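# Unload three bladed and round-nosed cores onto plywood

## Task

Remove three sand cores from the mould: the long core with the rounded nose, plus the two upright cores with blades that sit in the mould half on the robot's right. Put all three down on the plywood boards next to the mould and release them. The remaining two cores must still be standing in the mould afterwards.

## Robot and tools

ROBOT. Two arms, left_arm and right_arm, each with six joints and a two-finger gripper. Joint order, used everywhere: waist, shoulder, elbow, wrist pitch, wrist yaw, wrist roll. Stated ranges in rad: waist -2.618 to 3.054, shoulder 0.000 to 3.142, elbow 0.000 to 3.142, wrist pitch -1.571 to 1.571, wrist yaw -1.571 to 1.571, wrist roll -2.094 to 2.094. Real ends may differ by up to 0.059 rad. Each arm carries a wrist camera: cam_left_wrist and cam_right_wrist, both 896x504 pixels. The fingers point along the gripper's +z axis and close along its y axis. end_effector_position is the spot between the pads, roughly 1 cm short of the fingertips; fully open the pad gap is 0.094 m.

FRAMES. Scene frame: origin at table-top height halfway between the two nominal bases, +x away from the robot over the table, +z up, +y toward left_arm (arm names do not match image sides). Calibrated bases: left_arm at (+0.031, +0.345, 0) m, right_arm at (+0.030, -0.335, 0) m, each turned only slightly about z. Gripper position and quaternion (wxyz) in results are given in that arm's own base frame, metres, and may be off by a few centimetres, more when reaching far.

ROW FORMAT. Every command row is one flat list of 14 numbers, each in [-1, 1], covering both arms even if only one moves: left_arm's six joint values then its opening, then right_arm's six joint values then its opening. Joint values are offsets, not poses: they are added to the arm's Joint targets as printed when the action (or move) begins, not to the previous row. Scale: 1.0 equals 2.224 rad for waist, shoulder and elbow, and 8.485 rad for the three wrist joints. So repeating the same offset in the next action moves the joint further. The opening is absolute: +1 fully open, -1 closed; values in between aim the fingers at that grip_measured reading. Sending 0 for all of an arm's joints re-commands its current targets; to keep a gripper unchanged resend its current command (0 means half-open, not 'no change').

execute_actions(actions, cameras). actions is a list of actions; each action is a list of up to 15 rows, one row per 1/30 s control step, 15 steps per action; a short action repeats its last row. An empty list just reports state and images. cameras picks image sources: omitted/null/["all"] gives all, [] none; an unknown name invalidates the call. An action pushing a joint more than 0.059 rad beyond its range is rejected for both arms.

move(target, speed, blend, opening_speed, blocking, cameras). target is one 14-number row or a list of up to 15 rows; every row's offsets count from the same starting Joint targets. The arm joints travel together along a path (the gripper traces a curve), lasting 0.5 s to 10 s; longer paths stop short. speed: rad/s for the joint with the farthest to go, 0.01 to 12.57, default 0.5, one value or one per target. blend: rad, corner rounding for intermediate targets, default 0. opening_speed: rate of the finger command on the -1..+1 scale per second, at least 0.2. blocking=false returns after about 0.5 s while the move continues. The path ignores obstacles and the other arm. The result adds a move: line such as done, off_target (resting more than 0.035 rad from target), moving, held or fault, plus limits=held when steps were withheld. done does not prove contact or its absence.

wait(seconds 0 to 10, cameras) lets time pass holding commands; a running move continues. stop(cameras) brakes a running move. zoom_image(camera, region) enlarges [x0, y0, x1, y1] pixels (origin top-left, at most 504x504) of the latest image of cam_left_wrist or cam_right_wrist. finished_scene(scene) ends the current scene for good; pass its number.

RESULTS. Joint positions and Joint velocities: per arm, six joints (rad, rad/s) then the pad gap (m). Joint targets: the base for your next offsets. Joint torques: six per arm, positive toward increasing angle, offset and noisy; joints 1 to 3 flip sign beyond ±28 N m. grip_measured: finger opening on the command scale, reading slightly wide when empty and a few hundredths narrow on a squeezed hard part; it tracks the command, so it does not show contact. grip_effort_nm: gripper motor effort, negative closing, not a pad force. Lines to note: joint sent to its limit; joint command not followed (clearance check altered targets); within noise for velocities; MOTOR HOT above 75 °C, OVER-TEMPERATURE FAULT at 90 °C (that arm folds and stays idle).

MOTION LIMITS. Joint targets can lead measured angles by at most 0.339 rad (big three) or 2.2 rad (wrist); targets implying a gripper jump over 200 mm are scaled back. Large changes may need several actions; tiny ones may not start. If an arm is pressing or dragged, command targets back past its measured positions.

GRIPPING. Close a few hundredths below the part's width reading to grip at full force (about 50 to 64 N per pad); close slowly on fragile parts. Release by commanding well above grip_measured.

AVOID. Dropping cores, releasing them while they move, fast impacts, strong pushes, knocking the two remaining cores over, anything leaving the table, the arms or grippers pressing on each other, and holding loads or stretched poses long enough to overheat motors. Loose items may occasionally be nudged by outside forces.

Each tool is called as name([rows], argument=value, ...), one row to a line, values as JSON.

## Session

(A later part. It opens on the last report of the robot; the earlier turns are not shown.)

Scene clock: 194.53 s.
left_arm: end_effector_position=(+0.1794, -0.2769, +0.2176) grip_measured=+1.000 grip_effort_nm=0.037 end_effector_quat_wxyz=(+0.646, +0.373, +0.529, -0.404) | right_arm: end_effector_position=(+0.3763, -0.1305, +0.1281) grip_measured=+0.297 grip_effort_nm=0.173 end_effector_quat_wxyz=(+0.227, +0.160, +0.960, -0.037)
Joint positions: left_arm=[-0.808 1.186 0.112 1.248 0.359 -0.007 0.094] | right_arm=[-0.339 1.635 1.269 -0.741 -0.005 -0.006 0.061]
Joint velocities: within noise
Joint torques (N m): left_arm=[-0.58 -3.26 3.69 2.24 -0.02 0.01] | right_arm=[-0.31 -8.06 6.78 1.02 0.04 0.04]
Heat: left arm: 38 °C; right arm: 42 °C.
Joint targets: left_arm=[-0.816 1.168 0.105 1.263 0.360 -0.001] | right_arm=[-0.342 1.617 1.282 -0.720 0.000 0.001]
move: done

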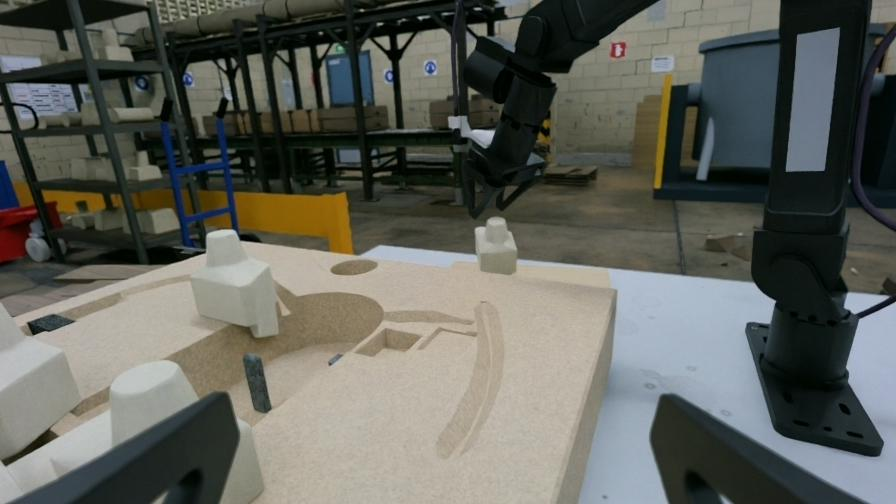

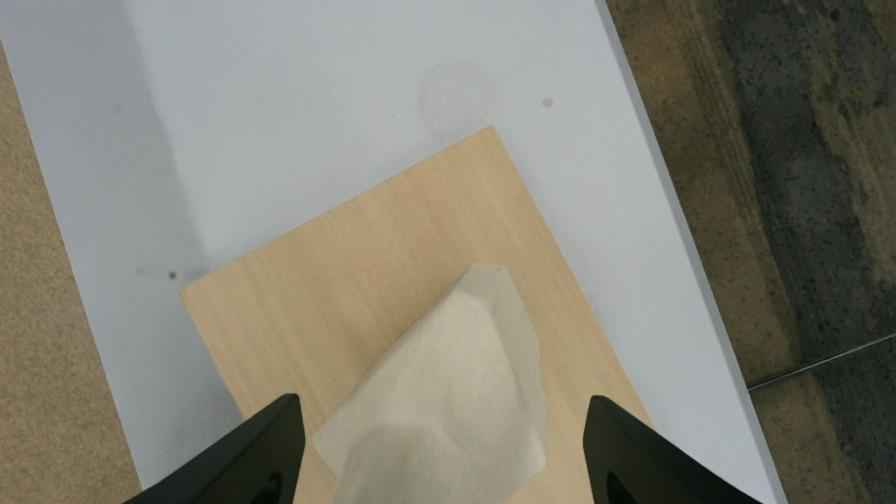

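move(target=[0,0,0,0,0,0,1,0,0.0841,0.3701,-0.0775,0,0,0.3], speed=0.6)

Scene clock: 205.43 s.
left_arm: end_effector_position=(+0.1794, -0.2769, +0.2176) grip_measured=+1.000 grip_effort_nm=0.032 end_effector_quat_wxyz=(+0.646, +0.373, +0.529, -0.404) | right_arm: end_effector_position=(+0.3911, -0.1357, +0.2850) grip_measured=+0.297 grip_effort_nm=0.178 end_effector_quat_wxyz=(+0.243, +0.160, +0.956, -0.040)
Joint positions: left_arm=[-0.808 1.186 0.112 1.248 0.359 -0.007 0.094] | right_arm=[-0.339 1.792 2.081 -1.363 -0.005 -0.006 0.061]
Joint velocities: within noise
Joint torques (N m): left_arm=[-0.53 -3.14 3.62 2.26 0 0] | right_arm=[-0.34 -6.26 7.04 0.74 0.04 0.04]
Heat: left arm: 38 °C; right arm: 42 °C.
Joint targets: left_arm=[-0.816 1.168 0.105 1.263 0.360 -0.001] | right_arm=[-0.342 1.804 2.105 -1.377 0.000 0.001]
move: done

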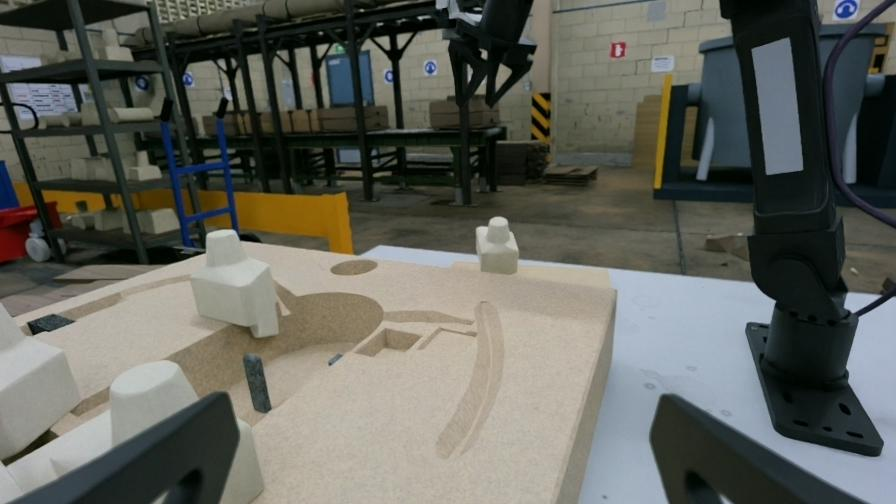

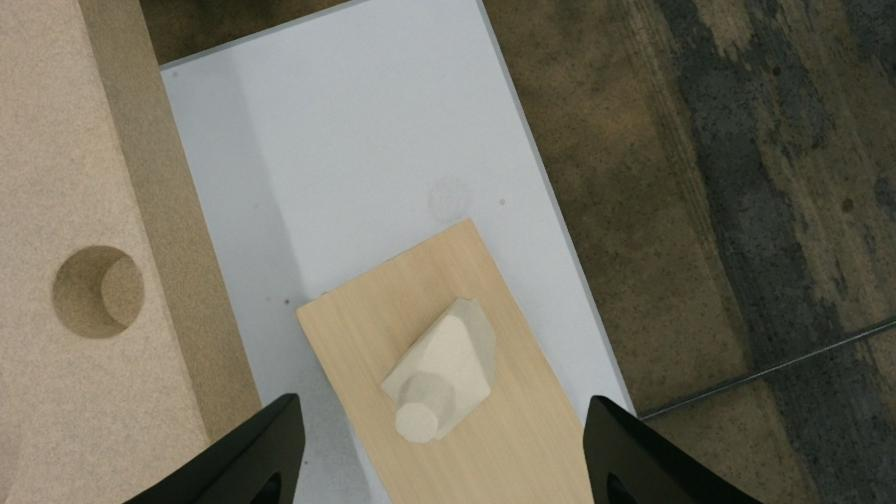

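move(target=[0.1299,0.3709,0.923,-0.2744,-0.0424,0,1,0.3197,0.0607,-0.0612,0.0645,0,0,1], speed=0.8)

Scene clock: 218.00 s.
left_arm: end_effector_position=(+0.4393, -0.2587, +0.2648) grip_measured=+1.000 grip_effort_nm=0.032 end_effector_quat_wxyz=(+0.316, +0.246, +0.912, -0.091) | right_arm: end_effector_position=(+0.4903, +0.1908, +0.2608) grip_measured=+0.997 grip_effort_nm=0.173 end_effector_quat_wxyz=(+0.370, -0.173, +0.910, +0.069)
Joint positions: left_arm=[-0.531 1.972 2.131 -1.06 0.008 -0.007 0.094] | right_arm=[0.368 1.925 1.978 -0.853 -0.002 -0.006 0.094]
Joint velocities: within noise
Joint torques (N m): left_arm=[0.35 -7.71 7.23 1.61 -0.04 0] | right_arm=[0.03 -7.98 5.33 1.41 0.01 0.05]
Heat: left arm: 39 °C; right arm: 41 °C.
Joint targets: left_arm=[-0.527 1.993 2.158 -1.065 0.000 -0.001] | right_arm=[0.369 1.939 1.969 -0.830 0.000 0.001]
move: done

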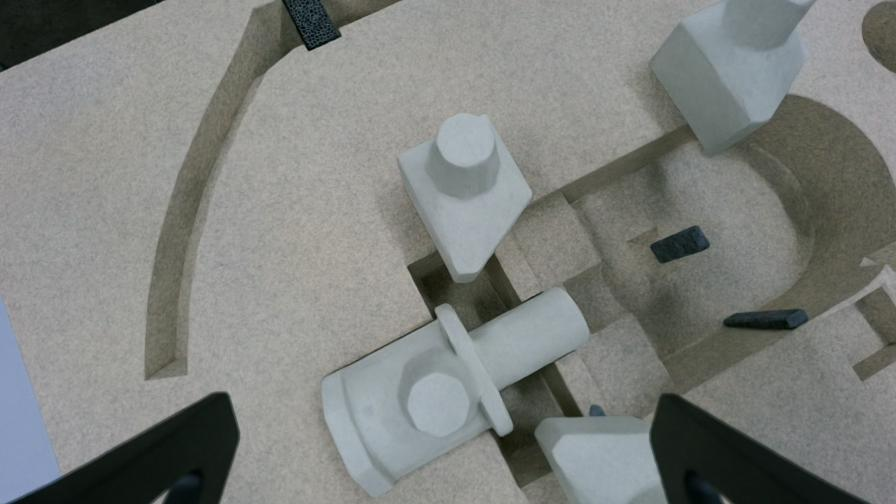

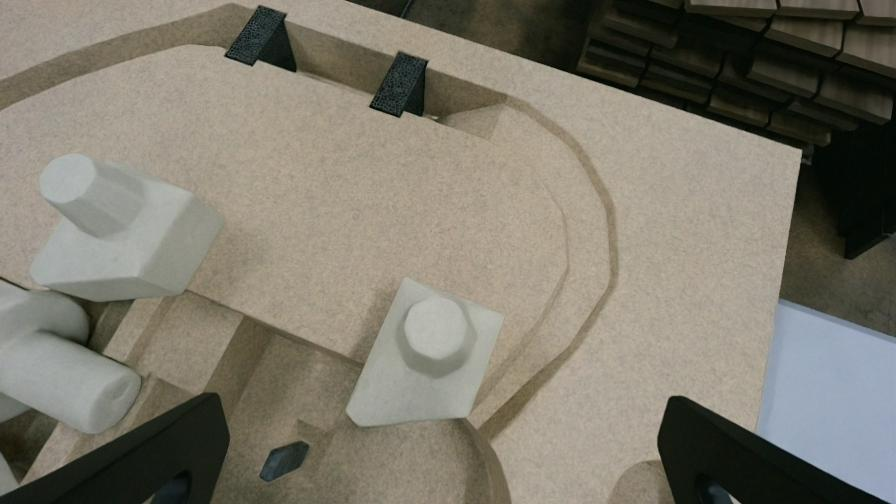

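zoom_image(camera="cam_left_wrist", region=[300, 260, 620, 504])

zoom_image(camera="cam_right_wrist", region=[320, 250, 540, 450])

Scaled by 1.575.

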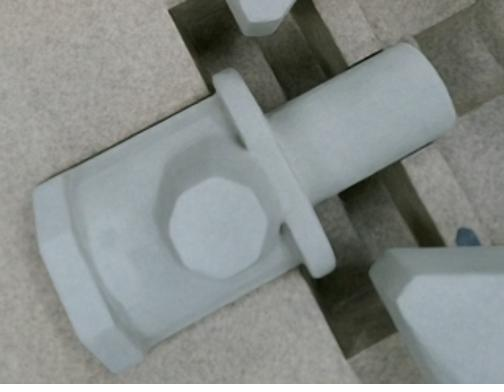

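Scaled by 2.291.

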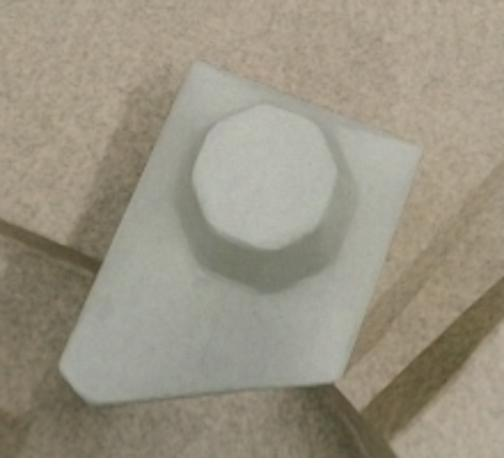

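move(target=[0.0013,-0.0317,-0.1381,0.0279,0,0,1,0.0036,0.0238,-0.0391,0.0165,0,0,1], speed=0.5)

Scene clock: 240.47 s.
left_arm: end_effector_position=(+0.4440, -0.2614, +0.1902) grip_measured=+1.000 grip_effort_nm=0.042 end_effector_quat_wxyz=(+0.289, +0.248, +0.921, -0.083) | right_arm: end_effector_position=(+0.5095, +0.1982, +0.2197) grip_measured=+0.997 grip_effort_nm=0.173 end_effector_quat_wxyz=(+0.368, -0.173, +0.911, +0.068)
Joint positions: left_arm=[-0.531 1.969 1.855 -0.845 0.007 -0.007 0.094] | right_arm=[0.368 1.98 1.89 -0.714 -0.002 -0.006 0.094]
Joint velocities: within noise
Joint torques (N m): left_arm=[0.5 -12.92 5.01 1.72 -0.08 0.02] | right_arm=[0.75 -8.66 5.55 1.41 0 0.04]
Heat: left arm: 37 °C; right arm: 41 °C.
Joint targets: left_arm=[-0.524 1.923 1.851 -0.828 -0.001 -0.001] | right_arm=[0.377 1.992 1.882 -0.690 0.000 0.001]
move: off_target (left_arm); left_arm: the shoulder is farthest, 0.047 rad from its target

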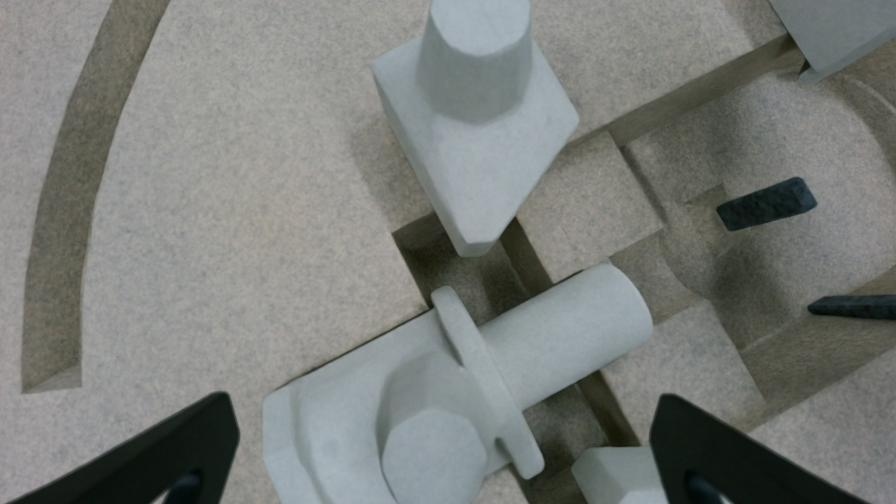

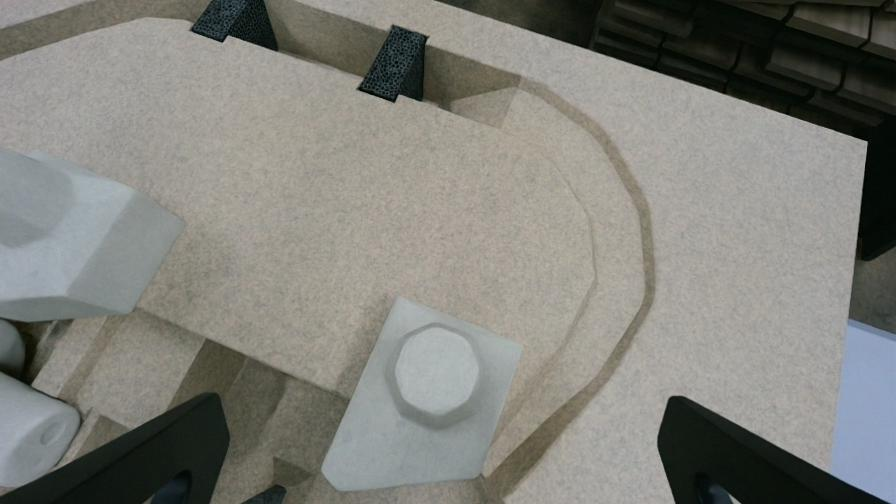

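move(target=[0.0022,-0.0099,-0.0517,0.0121,0,0,1,0.0025,0.0171,-0.0468,0.0218,0,0,1], speed=0.3)

Scene clock: 254.10 s.
left_arm: end_effector_position=(+0.4443, -0.2590, +0.1703) grip_measured=+1.000 grip_effort_nm=0.022 end_effector_quat_wxyz=(+0.294, +0.246, +0.920, -0.084) | right_arm: end_effector_position=(+0.5256, +0.2092, +0.1875) grip_measured=+0.997 grip_effort_nm=0.178 end_effector_quat_wxyz=(+0.386, -0.175, +0.903, +0.073)
Joint positions: left_arm=[-0.527 1.95 1.743 -0.743 0.007 -0.007 0.094] | right_arm=[0.376 2.017 1.785 -0.531 -0.002 -0.006 0.094]
Joint velocities: within noise
Joint torques (N m): left_arm=[0.61 -13.08 4.7 1.76 -0.06 0.02] | right_arm=[0.54 -8.98 5.68 1.5 0.01 0.04]
Heat: left arm: 41 °C; right arm: 40 °C.
Joint targets: left_arm=[-0.519 1.900 1.735 -0.725 -0.001 -0.001] | right_arm=[0.383 2.030 1.778 -0.505 0.000 0.001]
move: off_target (left_arm); left_arm: the shoulder is farthest, 0.049 rad from its target

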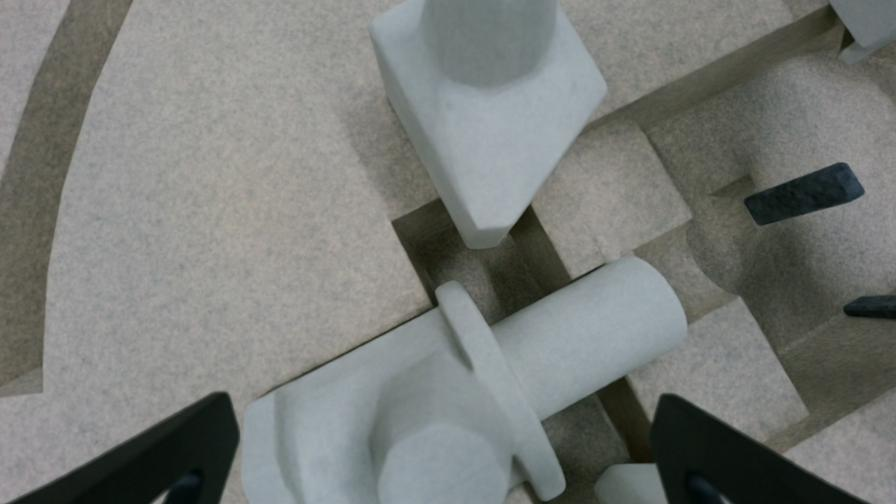

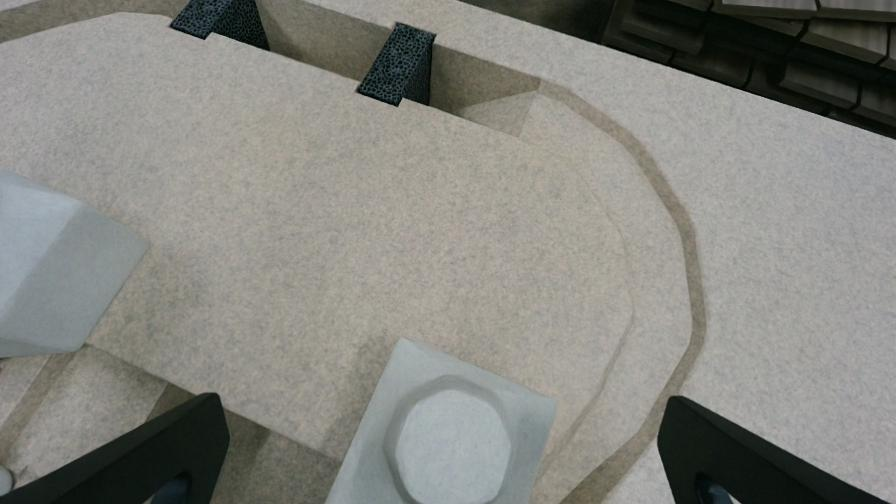

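move(target=[0,0,0,0,0,0,-0.65,0,0.0202,0,0,0,0,1], speed=0.2, opening_speed=0.6)

Scene clock: 261.57 s.
left_arm: end_effector_position=(+0.4444, -0.2591, +0.1704) grip_measured=-0.419 grip_effort_nm=-0.989 end_effector_quat_wxyz=(+0.294, +0.246, +0.920, -0.084) | right_arm: end_effector_position=(+0.5287, +0.2104, +0.1636) grip_measured=+0.997 grip_effort_nm=0.178 end_effector_quat_wxyz=(+0.368, -0.177, +0.910, +0.070)
Joint positions: left_arm=[-0.527 1.95 1.743 -0.743 0.007 -0.006 0.027] | right_arm=[0.376 2.062 1.785 -0.527 -0.002 -0.006 0.094]
Joint velocities: within noise
Joint torques (N m): left_arm=[0.57 -13.12 4.75 1.76 -0.05 0.05] | right_arm=[0.55 -9.31 5.63 1.4 0.01 0.04]
Heat: left arm: 42 °C; right arm: 42 °C.
Joint targets: left_arm=[-0.519 1.900 1.735 -0.725 -0.001 0.000] | right_arm=[0.383 2.075 1.778 -0.505 0.000 0.001]
move: off_target (left_arm); left_arm: the shoulder is farthest, 0.050 rad from its target

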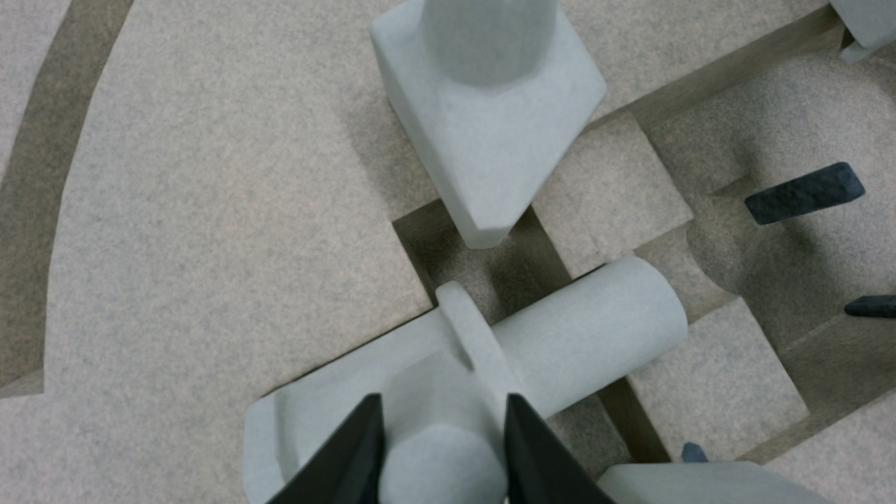

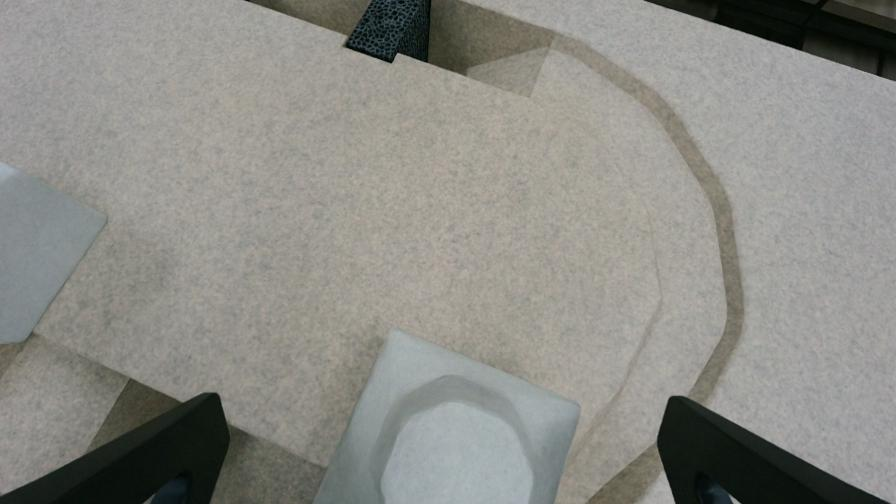

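move(target=[0,0,0,0,0,0,-0.65,-0.001,0,0,0,0,0,-0.65], opening_speed=0.6, cameras=[])

move([
  [0,0.0067,0.0809,-0.0177,0,0,-0.65,0,0,0,0,0,0,-0.65],
  [0,0.0292,0.1776,-0.0365,0,0,-0.65,0,0,0,0,0,0,-0.65],
], speed=0.25, blend=0.03)

Scene clock: 270.40 s.
left_arm: end_effector_position=(+0.4444, -0.2591, +0.1704) grip_measured=-0.419 grip_effort_nm=-1.013 end_effector_quat_wxyz=(+0.294, +0.246, +0.920, -0.084) | right_arm: end_effector_position=(+0.5288, +0.2102, +0.1636) grip_measured=-0.320 grip_effort_nm=-1.009 end_effector_quat_wxyz=(+0.368, -0.176, +0.910, +0.069)
Joint positions: left_arm=[-0.527 1.95 1.743 -0.743 0.007 -0.006 0.027] | right_arm=[0.376 2.062 1.785 -0.527 -0.001 -0.006 0.032]
Joint velocities: within noise
Joint torques (N m): left_arm=[0.65 -13.15 4.68 1.75 -0.06 0] | right_arm=[0.38 -9.31 5.63 1.39 -0.01 0.04]
Heat: left arm: 42 °C; right arm: 44 °C.
Joint targets: left_arm=[-0.519 1.900 1.735 -0.725 -0.001 -0.001] | right_arm=[0.381 2.075 1.778 -0.505 0.000 0.001]
move: off_target (left_arm); left_arm: the shoulder is farthest, 0.050 rad from its target
No camera images: "cameras" was empty.

Scene clock: 272.63 s.
left_arm: end_effector_position=(+0.4322, -0.2482, +0.2203) grip_measured=-0.421 grip_effort_nm=-1.009 end_effector_quat_wxyz=(+0.254, +0.247, +0.932, -0.071) | right_arm: end_effector_position=(+0.5288, +0.2102, +0.1636) grip_measured=-0.320 grip_effort_nm=-1.009 end_effector_quat_wxyz=(+0.368, -0.176, +0.910, +0.069)
Joint positions: left_arm=[-0.521 2.007 2.074 -1.104 0.006 -0.005 0.027] | right_arm=[0.376 2.062 1.785 -0.527 -0.001 -0.006 0.032]
Joint velocities: within noise
Joint torques (N m): left_arm=[0.12 -12.59 9.84 2.16 -0.05 0] | right_arm=[0.36 -9.29 5.64 1.38 0 0.04]
Heat: left arm: 42 °C; right arm: 44 °C.
Joint targets: left_arm=[-0.519 1.965 2.131 -1.035 0.000 -0.001] | right_arm=[0.381 2.075 1.778 -0.505 0.000 0.001]
move: off_target (left_arm); left_arm: the wrist pitch is farthest, 0.069 rad from its target

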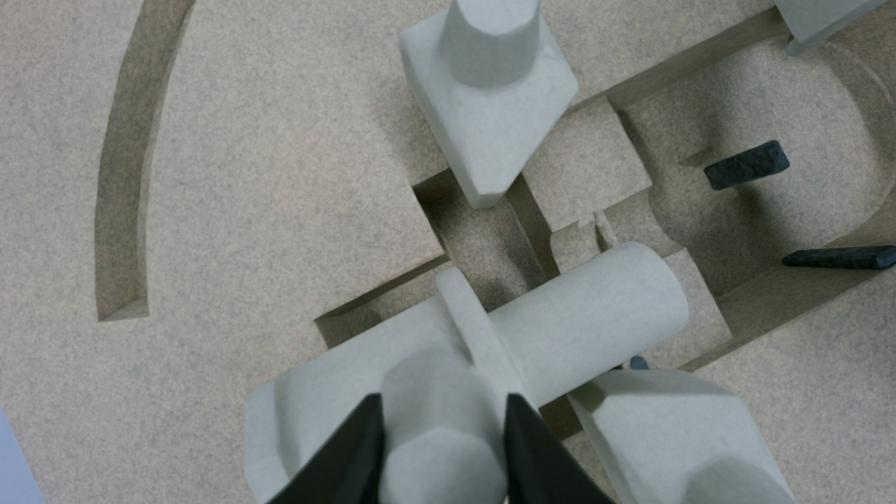

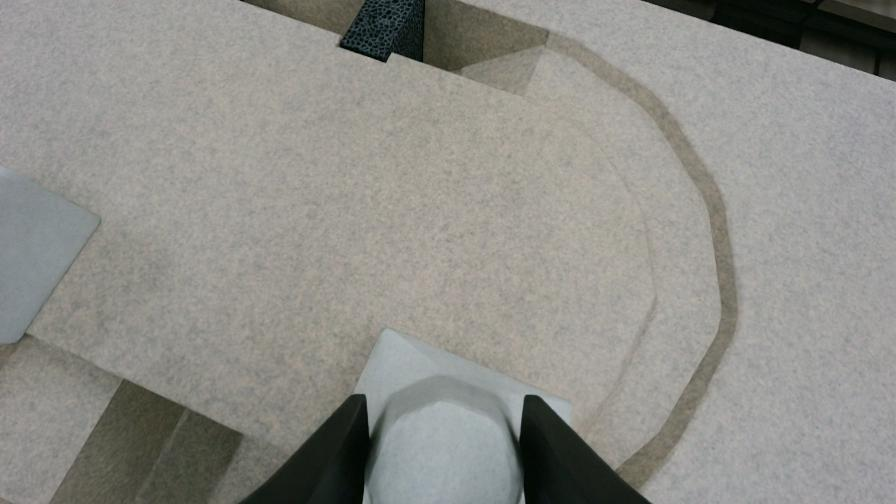

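move([
  [0,0,0.04,-0.007,0,0,-0.65,0,-0.0157,0.0931,-0.0177,0,0,-0.65],
  [0,0,0.0899,-0.0177,0,0,-0.65,0,0.0022,0.1987,-0.0383,0,0,-0.65],
], speed=0.3, blend=0.03)

Scene clock: 280.27 s.
left_arm: end_effector_position=(+0.4228, -0.2428, +0.2727) grip_measured=-0.421 grip_effort_nm=-1.004 end_effector_quat_wxyz=(+0.275, +0.245, +0.927, -0.077) | right_arm: end_effector_position=(+0.5237, +0.2080, +0.2565) grip_measured=-0.320 grip_effort_nm=-1.004 end_effector_quat_wxyz=(+0.378, -0.175, +0.906, +0.071)
Joint positions: left_arm=[-0.521 2.007 2.276 -1.261 0.006 -0.005 0.027] | right_arm=[0.376 2.079 2.172 -0.873 0 -0.006 0.032]
Joint velocities: within noise
Joint torques (N m): left_arm=[0.17 -12.22 9.35 2.32 -0.05 -0.02] | right_arm=[0.35 -10.13 9.77 1.6 -0.01 0.03]
Heat: left arm: 41 °C; right arm: 45 °C.
Joint targets: left_arm=[-0.519 1.965 2.331 -1.185 0.000 -0.001] | right_arm=[0.381 2.080 2.220 -0.830 0.000 0.001]
move: off_target (left_arm, right_arm); left_arm: the wrist pitch is farthest, 0.076 rad from its target; right_arm: the elbow is farthest, 0.048 rad from its target

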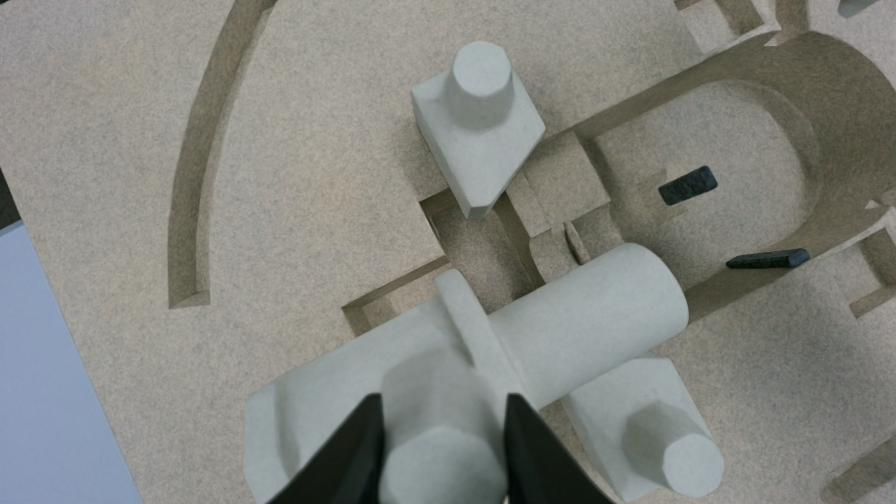

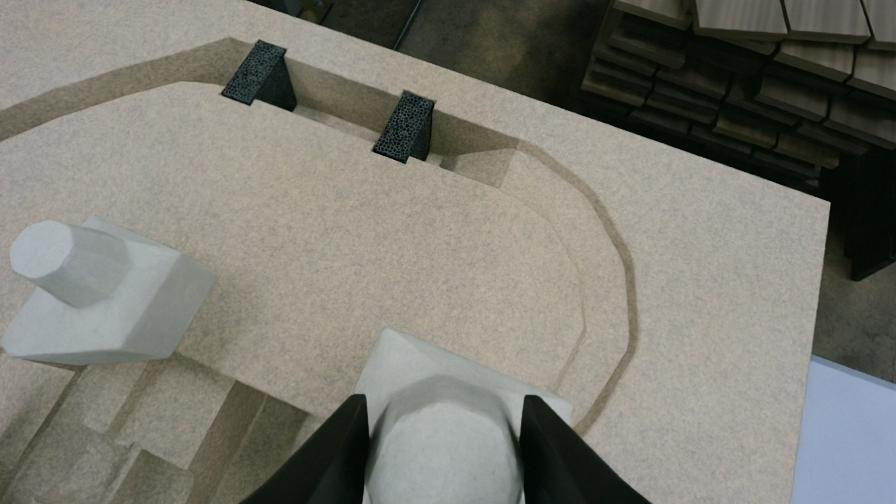

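move([
  [0.2334,0,0,0,0,0,-0.65,-0.1264,-0.3597,-0.3642,-0.0012,0,0,-0.65],
  [0.4317,-0.2181,-0.2792,0.0053,0,0,-0.65,-0.3732,-0.4541,-0.4586,-0.0024,0,0,-0.65],
], speed=0.6, blend=0.1)

Scene clock: 295.80 s.
left_arm: end_effector_position=(+0.3298, +0.1577, +0.2621) grip_measured=-0.421 grip_effort_nm=-0.994 end_effector_quat_wxyz=(+0.244, -0.214, +0.944, +0.057) | right_arm: end_effector_position=(+0.2808, -0.1340, +0.2587) grip_measured=-0.320 grip_effort_nm=-1.009 end_effector_quat_wxyz=(+0.365, +0.203, +0.904, -0.087)
Joint positions: left_arm=[0.44 1.541 1.695 -1.218 -0.007 -0.005 0.027] | right_arm=[-0.445 1.099 1.196 -0.897 0.005 -0.006 0.032]
Joint velocities: within noise
Joint torques (N m): left_arm=[0.16 -10.13 6.01 2.24 0.1 0] | right_arm=[-0.28 -4.75 6.16 1.63 -0.04 0.03]
Heat: left arm: 41 °C; right arm: 45 °C.
Joint targets: left_arm=[0.441 1.480 1.710 -1.140 0.000 0.000] | right_arm=[-0.450 1.070 1.200 -0.851 0.000 0.001]
move: off_target (left_arm, right_arm); left_arm: the wrist pitch is farthest, 0.078 rad from its target; right_arm: the wrist pitch is farthest, 0.047 rad from its target

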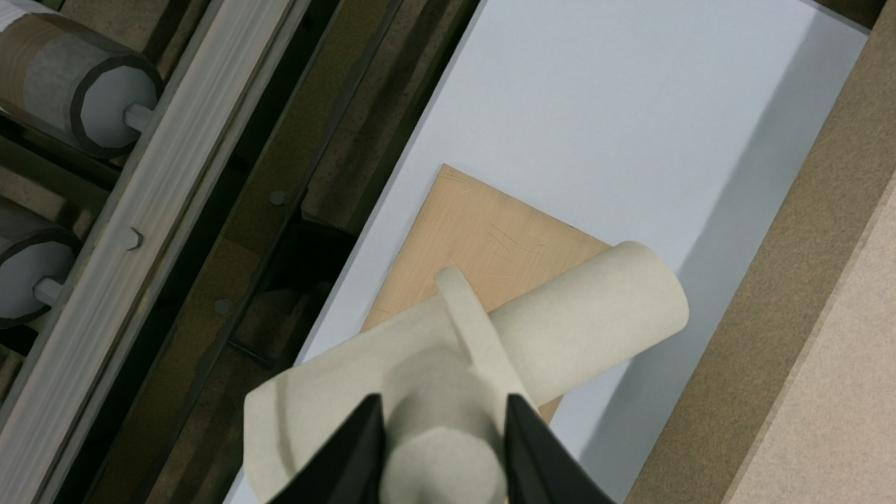

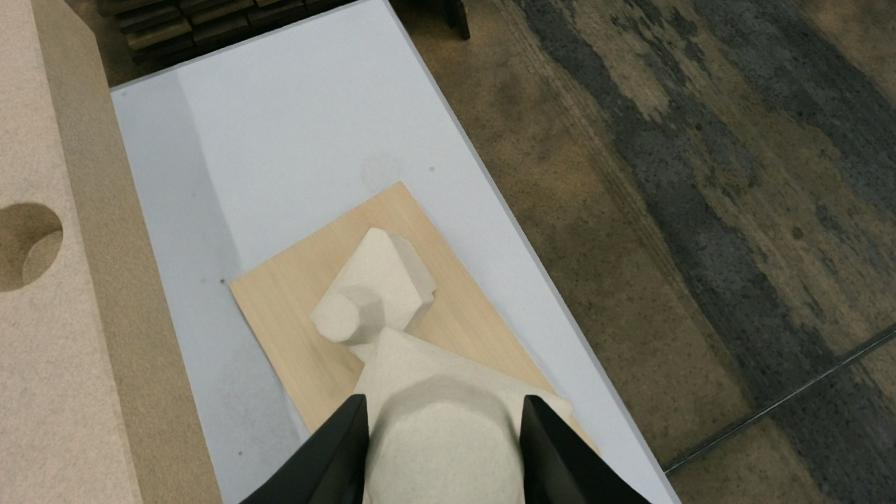

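move(target=[-0.0058,-0.1529,-0.3327,0.056,0,0,-0.65,0,-0.0562,-0.2563,0.0514,0,0,-0.65], speed=0.35)

Scene clock: 309.97 s.
left_arm: end_effector_position=(+0.2789, +0.1323, +0.1538) grip_measured=-0.421 grip_effort_nm=-0.994 end_effector_quat_wxyz=(+0.273, -0.211, +0.937, +0.063) | right_arm: end_effector_position=(+0.2599, -0.1240, +0.1236) grip_measured=-0.320 grip_effort_nm=-1.004 end_effector_quat_wxyz=(+0.347, +0.204, +0.912, -0.082)
Joint positions: left_arm=[0.436 1.194 0.952 -0.761 -0.006 -0.005 0.027] | right_arm=[-0.445 0.975 0.623 -0.49 0.005 -0.006 0.032]
Joint velocities: within noise
Joint torques (N m): left_arm=[-0.55 -7.25 6.86 2.49 0.08 -0.01] | right_arm=[-0.36 -4.18 6.68 1.87 -0.06 0.04]
Heat: left arm: 40 °C; right arm: 41 °C.
Joint targets: left_arm=[0.428 1.140 0.970 -0.665 0.000 0.000] | right_arm=[-0.450 0.945 0.630 -0.414 0.000 0.001]
move: off_target (left_arm, right_arm); left_arm: the wrist pitch is farthest, 0.096 rad from its target; right_arm: the wrist pitch is farthest, 0.075 rad from its target

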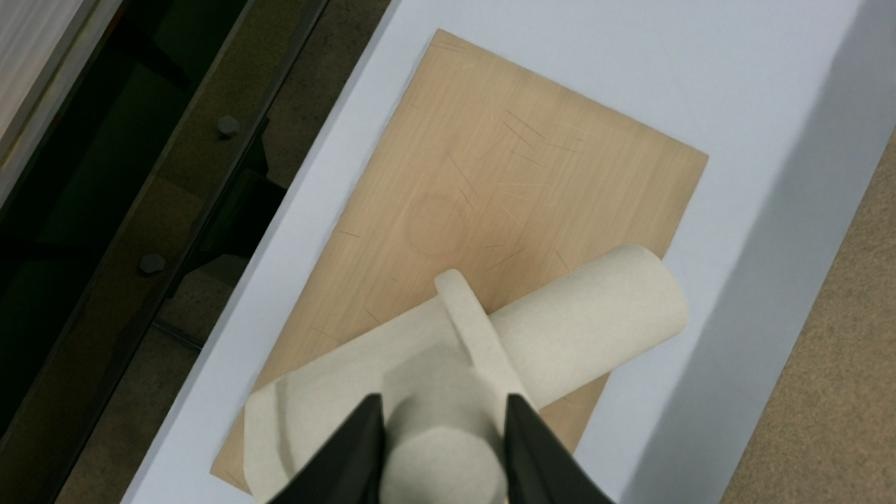

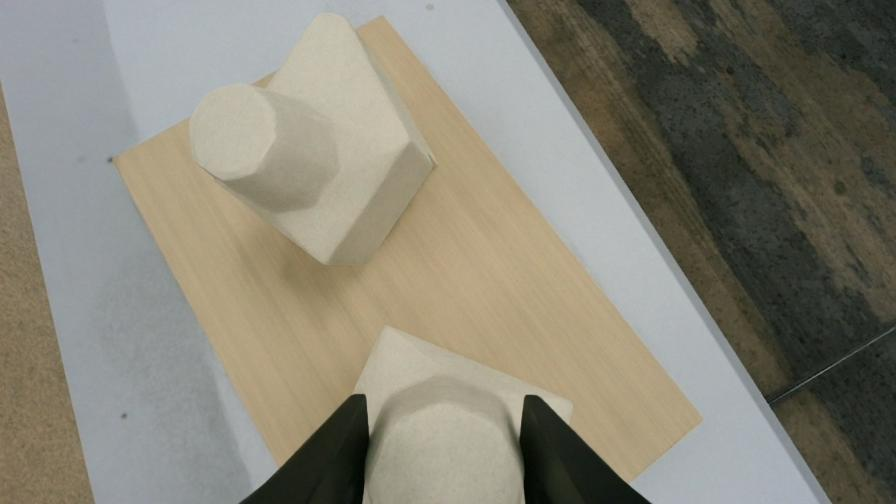

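move(target=[0.0135,0,0,0.0059,0,0,-0.65,0,0,0,0.0047,0,0,-0.65], speed=0.2, cameras=[])

move(target=[0,0.0005,-0.007,0.0021,0,0,-0.65,0,0.0005,-0.007,0.002,0,0,-0.65], speed=0.1, cameras=[])

move(target=[0,0.0005,-0.007,0.0021,0,0,-0.65,0,0.0005,-0.007,0.002,0,0,-0.65], speed=0.1)

Scene clock: 320.87 s.
left_arm: end_effector_position=(+0.2848, +0.1397, +0.1596) grip_measured=-0.421 grip_effort_nm=-0.994 end_effector_quat_wxyz=(+0.292, -0.216, +0.929, +0.068) | right_arm: end_effector_position=(+0.2659, -0.1269, +0.1298) grip_measured=-0.320 grip_effort_nm=-1.004 end_effector_quat_wxyz=(+0.364, +0.203, +0.905, -0.086)
Joint positions: left_arm=[0.45 1.194 0.952 -0.719 -0.005 -0.005 0.027] | right_arm=[-0.445 0.975 0.623 -0.453 0.005 -0.006 0.032]
Joint velocities: within noise
Joint torques (N m): left_arm=[0.61 -7.27 6.91 2.65 0.08 -0.01] | right_arm=[-0.36 -4.22 6.71 1.95 -0.06 0.04]
Heat: left arm: 43 °C; right arm: 41 °C.
Joint targets: left_arm=[0.458 1.140 0.970 -0.615 0.000 0.000] | right_arm=[-0.450 0.945 0.630 -0.375 0.000 0.001]
move: off_target (left_arm, right_arm); left_arm: the wrist pitch is farthest, 0.104 rad from its target; right_arm: the wrist pitch is farthest, 0.079 rad from its target
No camera images: "cameras" was empty.

Scene clock: 321.83 s.
left_arm: end_effector_position=(+0.2852, +0.1399, +0.1563) grip_measured=-0.421 grip_effort_nm=-1.004 end_effector_quat_wxyz=(+0.293, -0.216, +0.929, +0.069) | right_arm: end_effector_position=(+0.2662, -0.1270, +0.1272) grip_measured=-0.320 grip_effort_nm=-1.004 end_effector_quat_wxyz=(+0.365, +0.203, +0.904, -0.086)
Joint positions: left_arm=[0.45 1.194 0.937 -0.703 -0.005 -0.005 0.027] | right_arm=[-0.445 0.975 0.61 -0.436 0.005 -0.006 0.032]
Joint velocities: within noise
Joint torques (N m): left_arm=[0.68 -7.39 6.83 2.68 0.09 -0.02] | right_arm=[-0.36 -4.11 6.54 1.94 -0.06 0.05]
Heat: left arm: 43 °C; right arm: 41 °C.
Joint targets: left_arm=[0.458 1.141 0.954 -0.597 0.000 0.000] | right_arm=[-0.450 0.946 0.615 -0.358 0.000 0.001]
move: off_target (left_arm, right_arm); left_arm: the wrist pitch is farthest, 0.105 rad from its target; right_arm: the wrist pitch is farthest, 0.078 rad from its target
No camera images: "cameras" was empty.

Scene clock: 322.80 s.
left_arm: end_effector_position=(+0.2854, +0.1400, +0.1526) grip_measured=-0.421 grip_effort_nm=-1.004 end_effector_quat_wxyz=(+0.294, -0.216, +0.929, +0.069) | right_arm: end_effector_position=(+0.2659, -0.1269, +0.1235) grip_measured=-0.320 grip_effort_nm=-1.004 end_effector_quat_wxyz=(+0.366, +0.203, +0.904, -0.087)
Joint positions: left_arm=[0.45 1.194 0.922 -0.685 -0.005 -0.005 0.027] | right_arm=[-0.445 0.975 0.594 -0.419 0.005 -0.006 0.032]
Joint velocities: within noise
Joint torques (N m): left_arm=[0.62 -7.06 6.83 2.71 0.07 -0.01] | right_arm=[-0.38 -4.01 6.53 1.95 -0.06 0.04]
Heat: left arm: 43 °C; right arm: 42 °C.
Joint targets: left_arm=[0.458 1.142 0.938 -0.580 0.000 0.000] | right_arm=[-0.450 0.947 0.599 -0.340 0.000 0.001]
move: off_target (left_arm, right_arm); left_arm: the wrist pitch is farthest, 0.106 rad from its target; right_arm: the wrist pitch is farthest, 0.078 rad from its target

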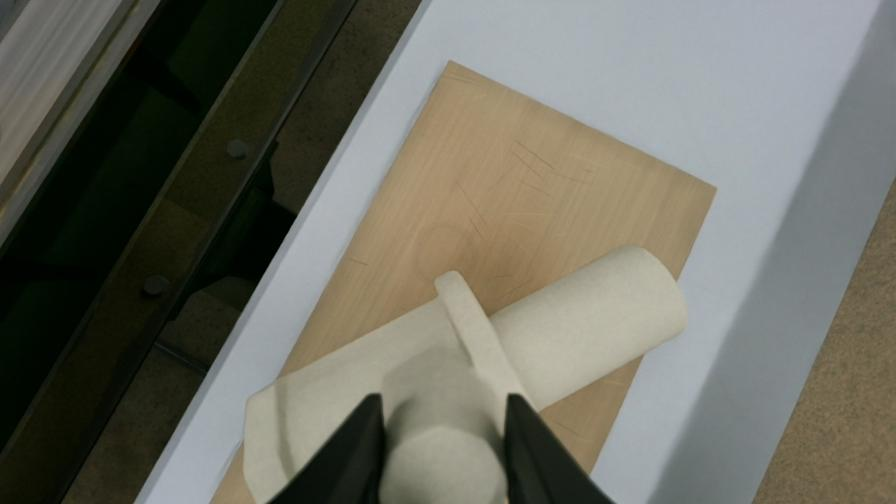

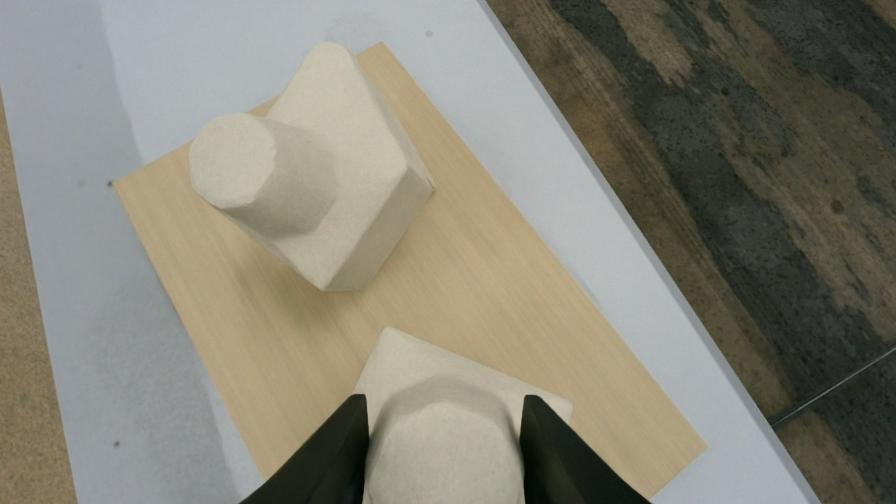

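move(target=[0,0.0005,-0.007,0.0021,0,0,-0.65,0,0.0005,-0.007,0.002,0,0,-0.65], speed=0.1, cameras=[])

move(target=[0,0.0005,-0.007,0.0021,0,0,-0.65,0,0.0005,-0.007,0.002,0,0,-0.65], speed=0.1, cameras=[])

move(target=[0,0.0005,-0.007,0.0021,0,0,-0.65,0,0,0,0,0,0,-0.65], speed=0.1)

Scene clock: 327.33 s.
left_arm: end_effector_position=(+0.2856, +0.1401, +0.1489) grip_measured=-0.421 grip_effort_nm=-1.004 end_effector_quat_wxyz=(+0.294, -0.216, +0.928, +0.069) | right_arm: end_effector_position=(+0.2655, -0.1267, +0.1197) grip_measured=-0.320 grip_effort_nm=-0.999 end_effector_quat_wxyz=(+0.366, +0.203, +0.904, -0.087)
Joint positions: left_arm=[0.45 1.194 0.906 -0.668 -0.005 -0.005 0.027] | right_arm=[-0.445 0.975 0.578 -0.403 0.005 -0.006 0.032]
Joint velocities: within noise
Joint torques (N m): left_arm=[0.65 -7.04 6.72 2.69 0.06 -0.03] | right_arm=[-0.38 -3.9 6.52 1.96 -0.06 0.04]
Heat: left arm: 44 °C; right arm: 42 °C.
Joint targets: left_arm=[0.458 1.143 0.923 -0.562 0.000 0.000] | right_arm=[-0.450 0.948 0.583 -0.324 0.000 0.001]
move: off_target (left_arm, right_arm); left_arm: the wrist pitch is farthest, 0.106 rad from its target; right_arm: the wrist pitch is farthest, 0.080 rad from its target
No camera images: "cameras" was empty.

Scene clock: 328.30 s.
left_arm: end_effector_position=(+0.2858, +0.1401, +0.1454) grip_measured=-0.421 grip_effort_nm=-0.999 end_effector_quat_wxyz=(+0.295, -0.216, +0.928, +0.069) | right_arm: end_effector_position=(+0.2659, -0.1269, +0.1173) grip_measured=-0.320 grip_effort_nm=-1.004 end_effector_quat_wxyz=(+0.369, +0.203, +0.903, -0.087)
Joint positions: left_arm=[0.45 1.194 0.891 -0.651 -0.005 -0.005 0.027] | right_arm=[-0.445 0.975 0.565 -0.384 0.005 -0.006 0.032]
Joint velocities: within noise
Joint torques (N m): left_arm=[0.58 -6.93 6.79 2.71 0.07 -0.01] | right_arm=[-0.35 -3.81 6.37 1.94 -0.07 0.04]
Heat: left arm: 44 °C; right arm: 42 °C.
Joint targets: left_arm=[0.458 1.145 0.907 -0.544 0.000 0.000] | right_arm=[-0.450 0.949 0.568 -0.307 0.000 0.001]
move: off_target (left_arm, right_arm); left_arm: the wrist pitch is farthest, 0.107 rad from its target; right_arm: the wrist pitch is farthest, 0.076 rad from its target
No camera images: "cameras" was empty.

Scene clock: 329.27 s.
left_arm: end_effector_position=(+0.2859, +0.1402, +0.1417) grip_measured=-0.421 grip_effort_nm=-0.999 end_effector_quat_wxyz=(+0.296, -0.216, +0.928, +0.069) | right_arm: end_effector_position=(+0.2658, -0.1268, +0.1171) grip_measured=-0.320 grip_effort_nm=-1.004 end_effector_quat_wxyz=(+0.369, +0.203, +0.903, -0.087)
Joint positions: left_arm=[0.45 1.194 0.875 -0.633 -0.005 -0.005 0.027] | right_arm=[-0.445 0.975 0.564 -0.384 0.005 -0.006 0.032]
Joint velocities: within noise
Joint torques (N m): left_arm=[0.68 -6.95 6.76 2.75 0.08 -0.03] | right_arm=[-0.36 -3.82 6.41 1.94 -0.06 0.04]
Heat: left arm: 44 °C; right arm: 42 °C.
Joint targets: left_arm=[0.458 1.146 0.892 -0.526 0.000 0.000] | right_arm=[-0.450 0.949 0.568 -0.307 0.000 0.001]
move: off_target (left_arm, right_arm); left_arm: the wrist pitch is farthest, 0.107 rad from its target; right_arm: the wrist pitch is farthest, 0.077 rad from its target

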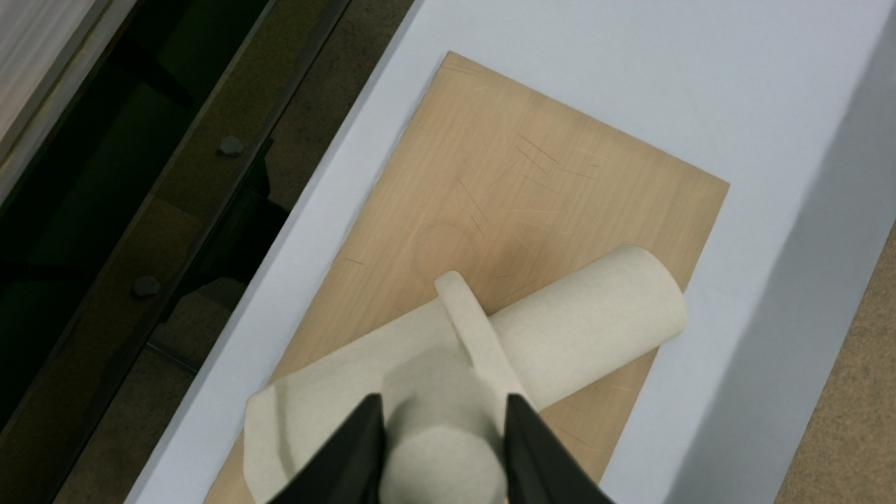

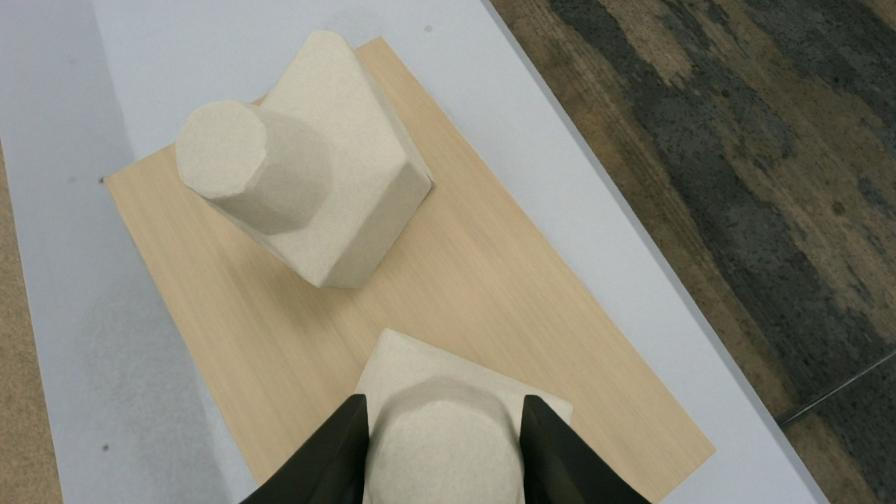

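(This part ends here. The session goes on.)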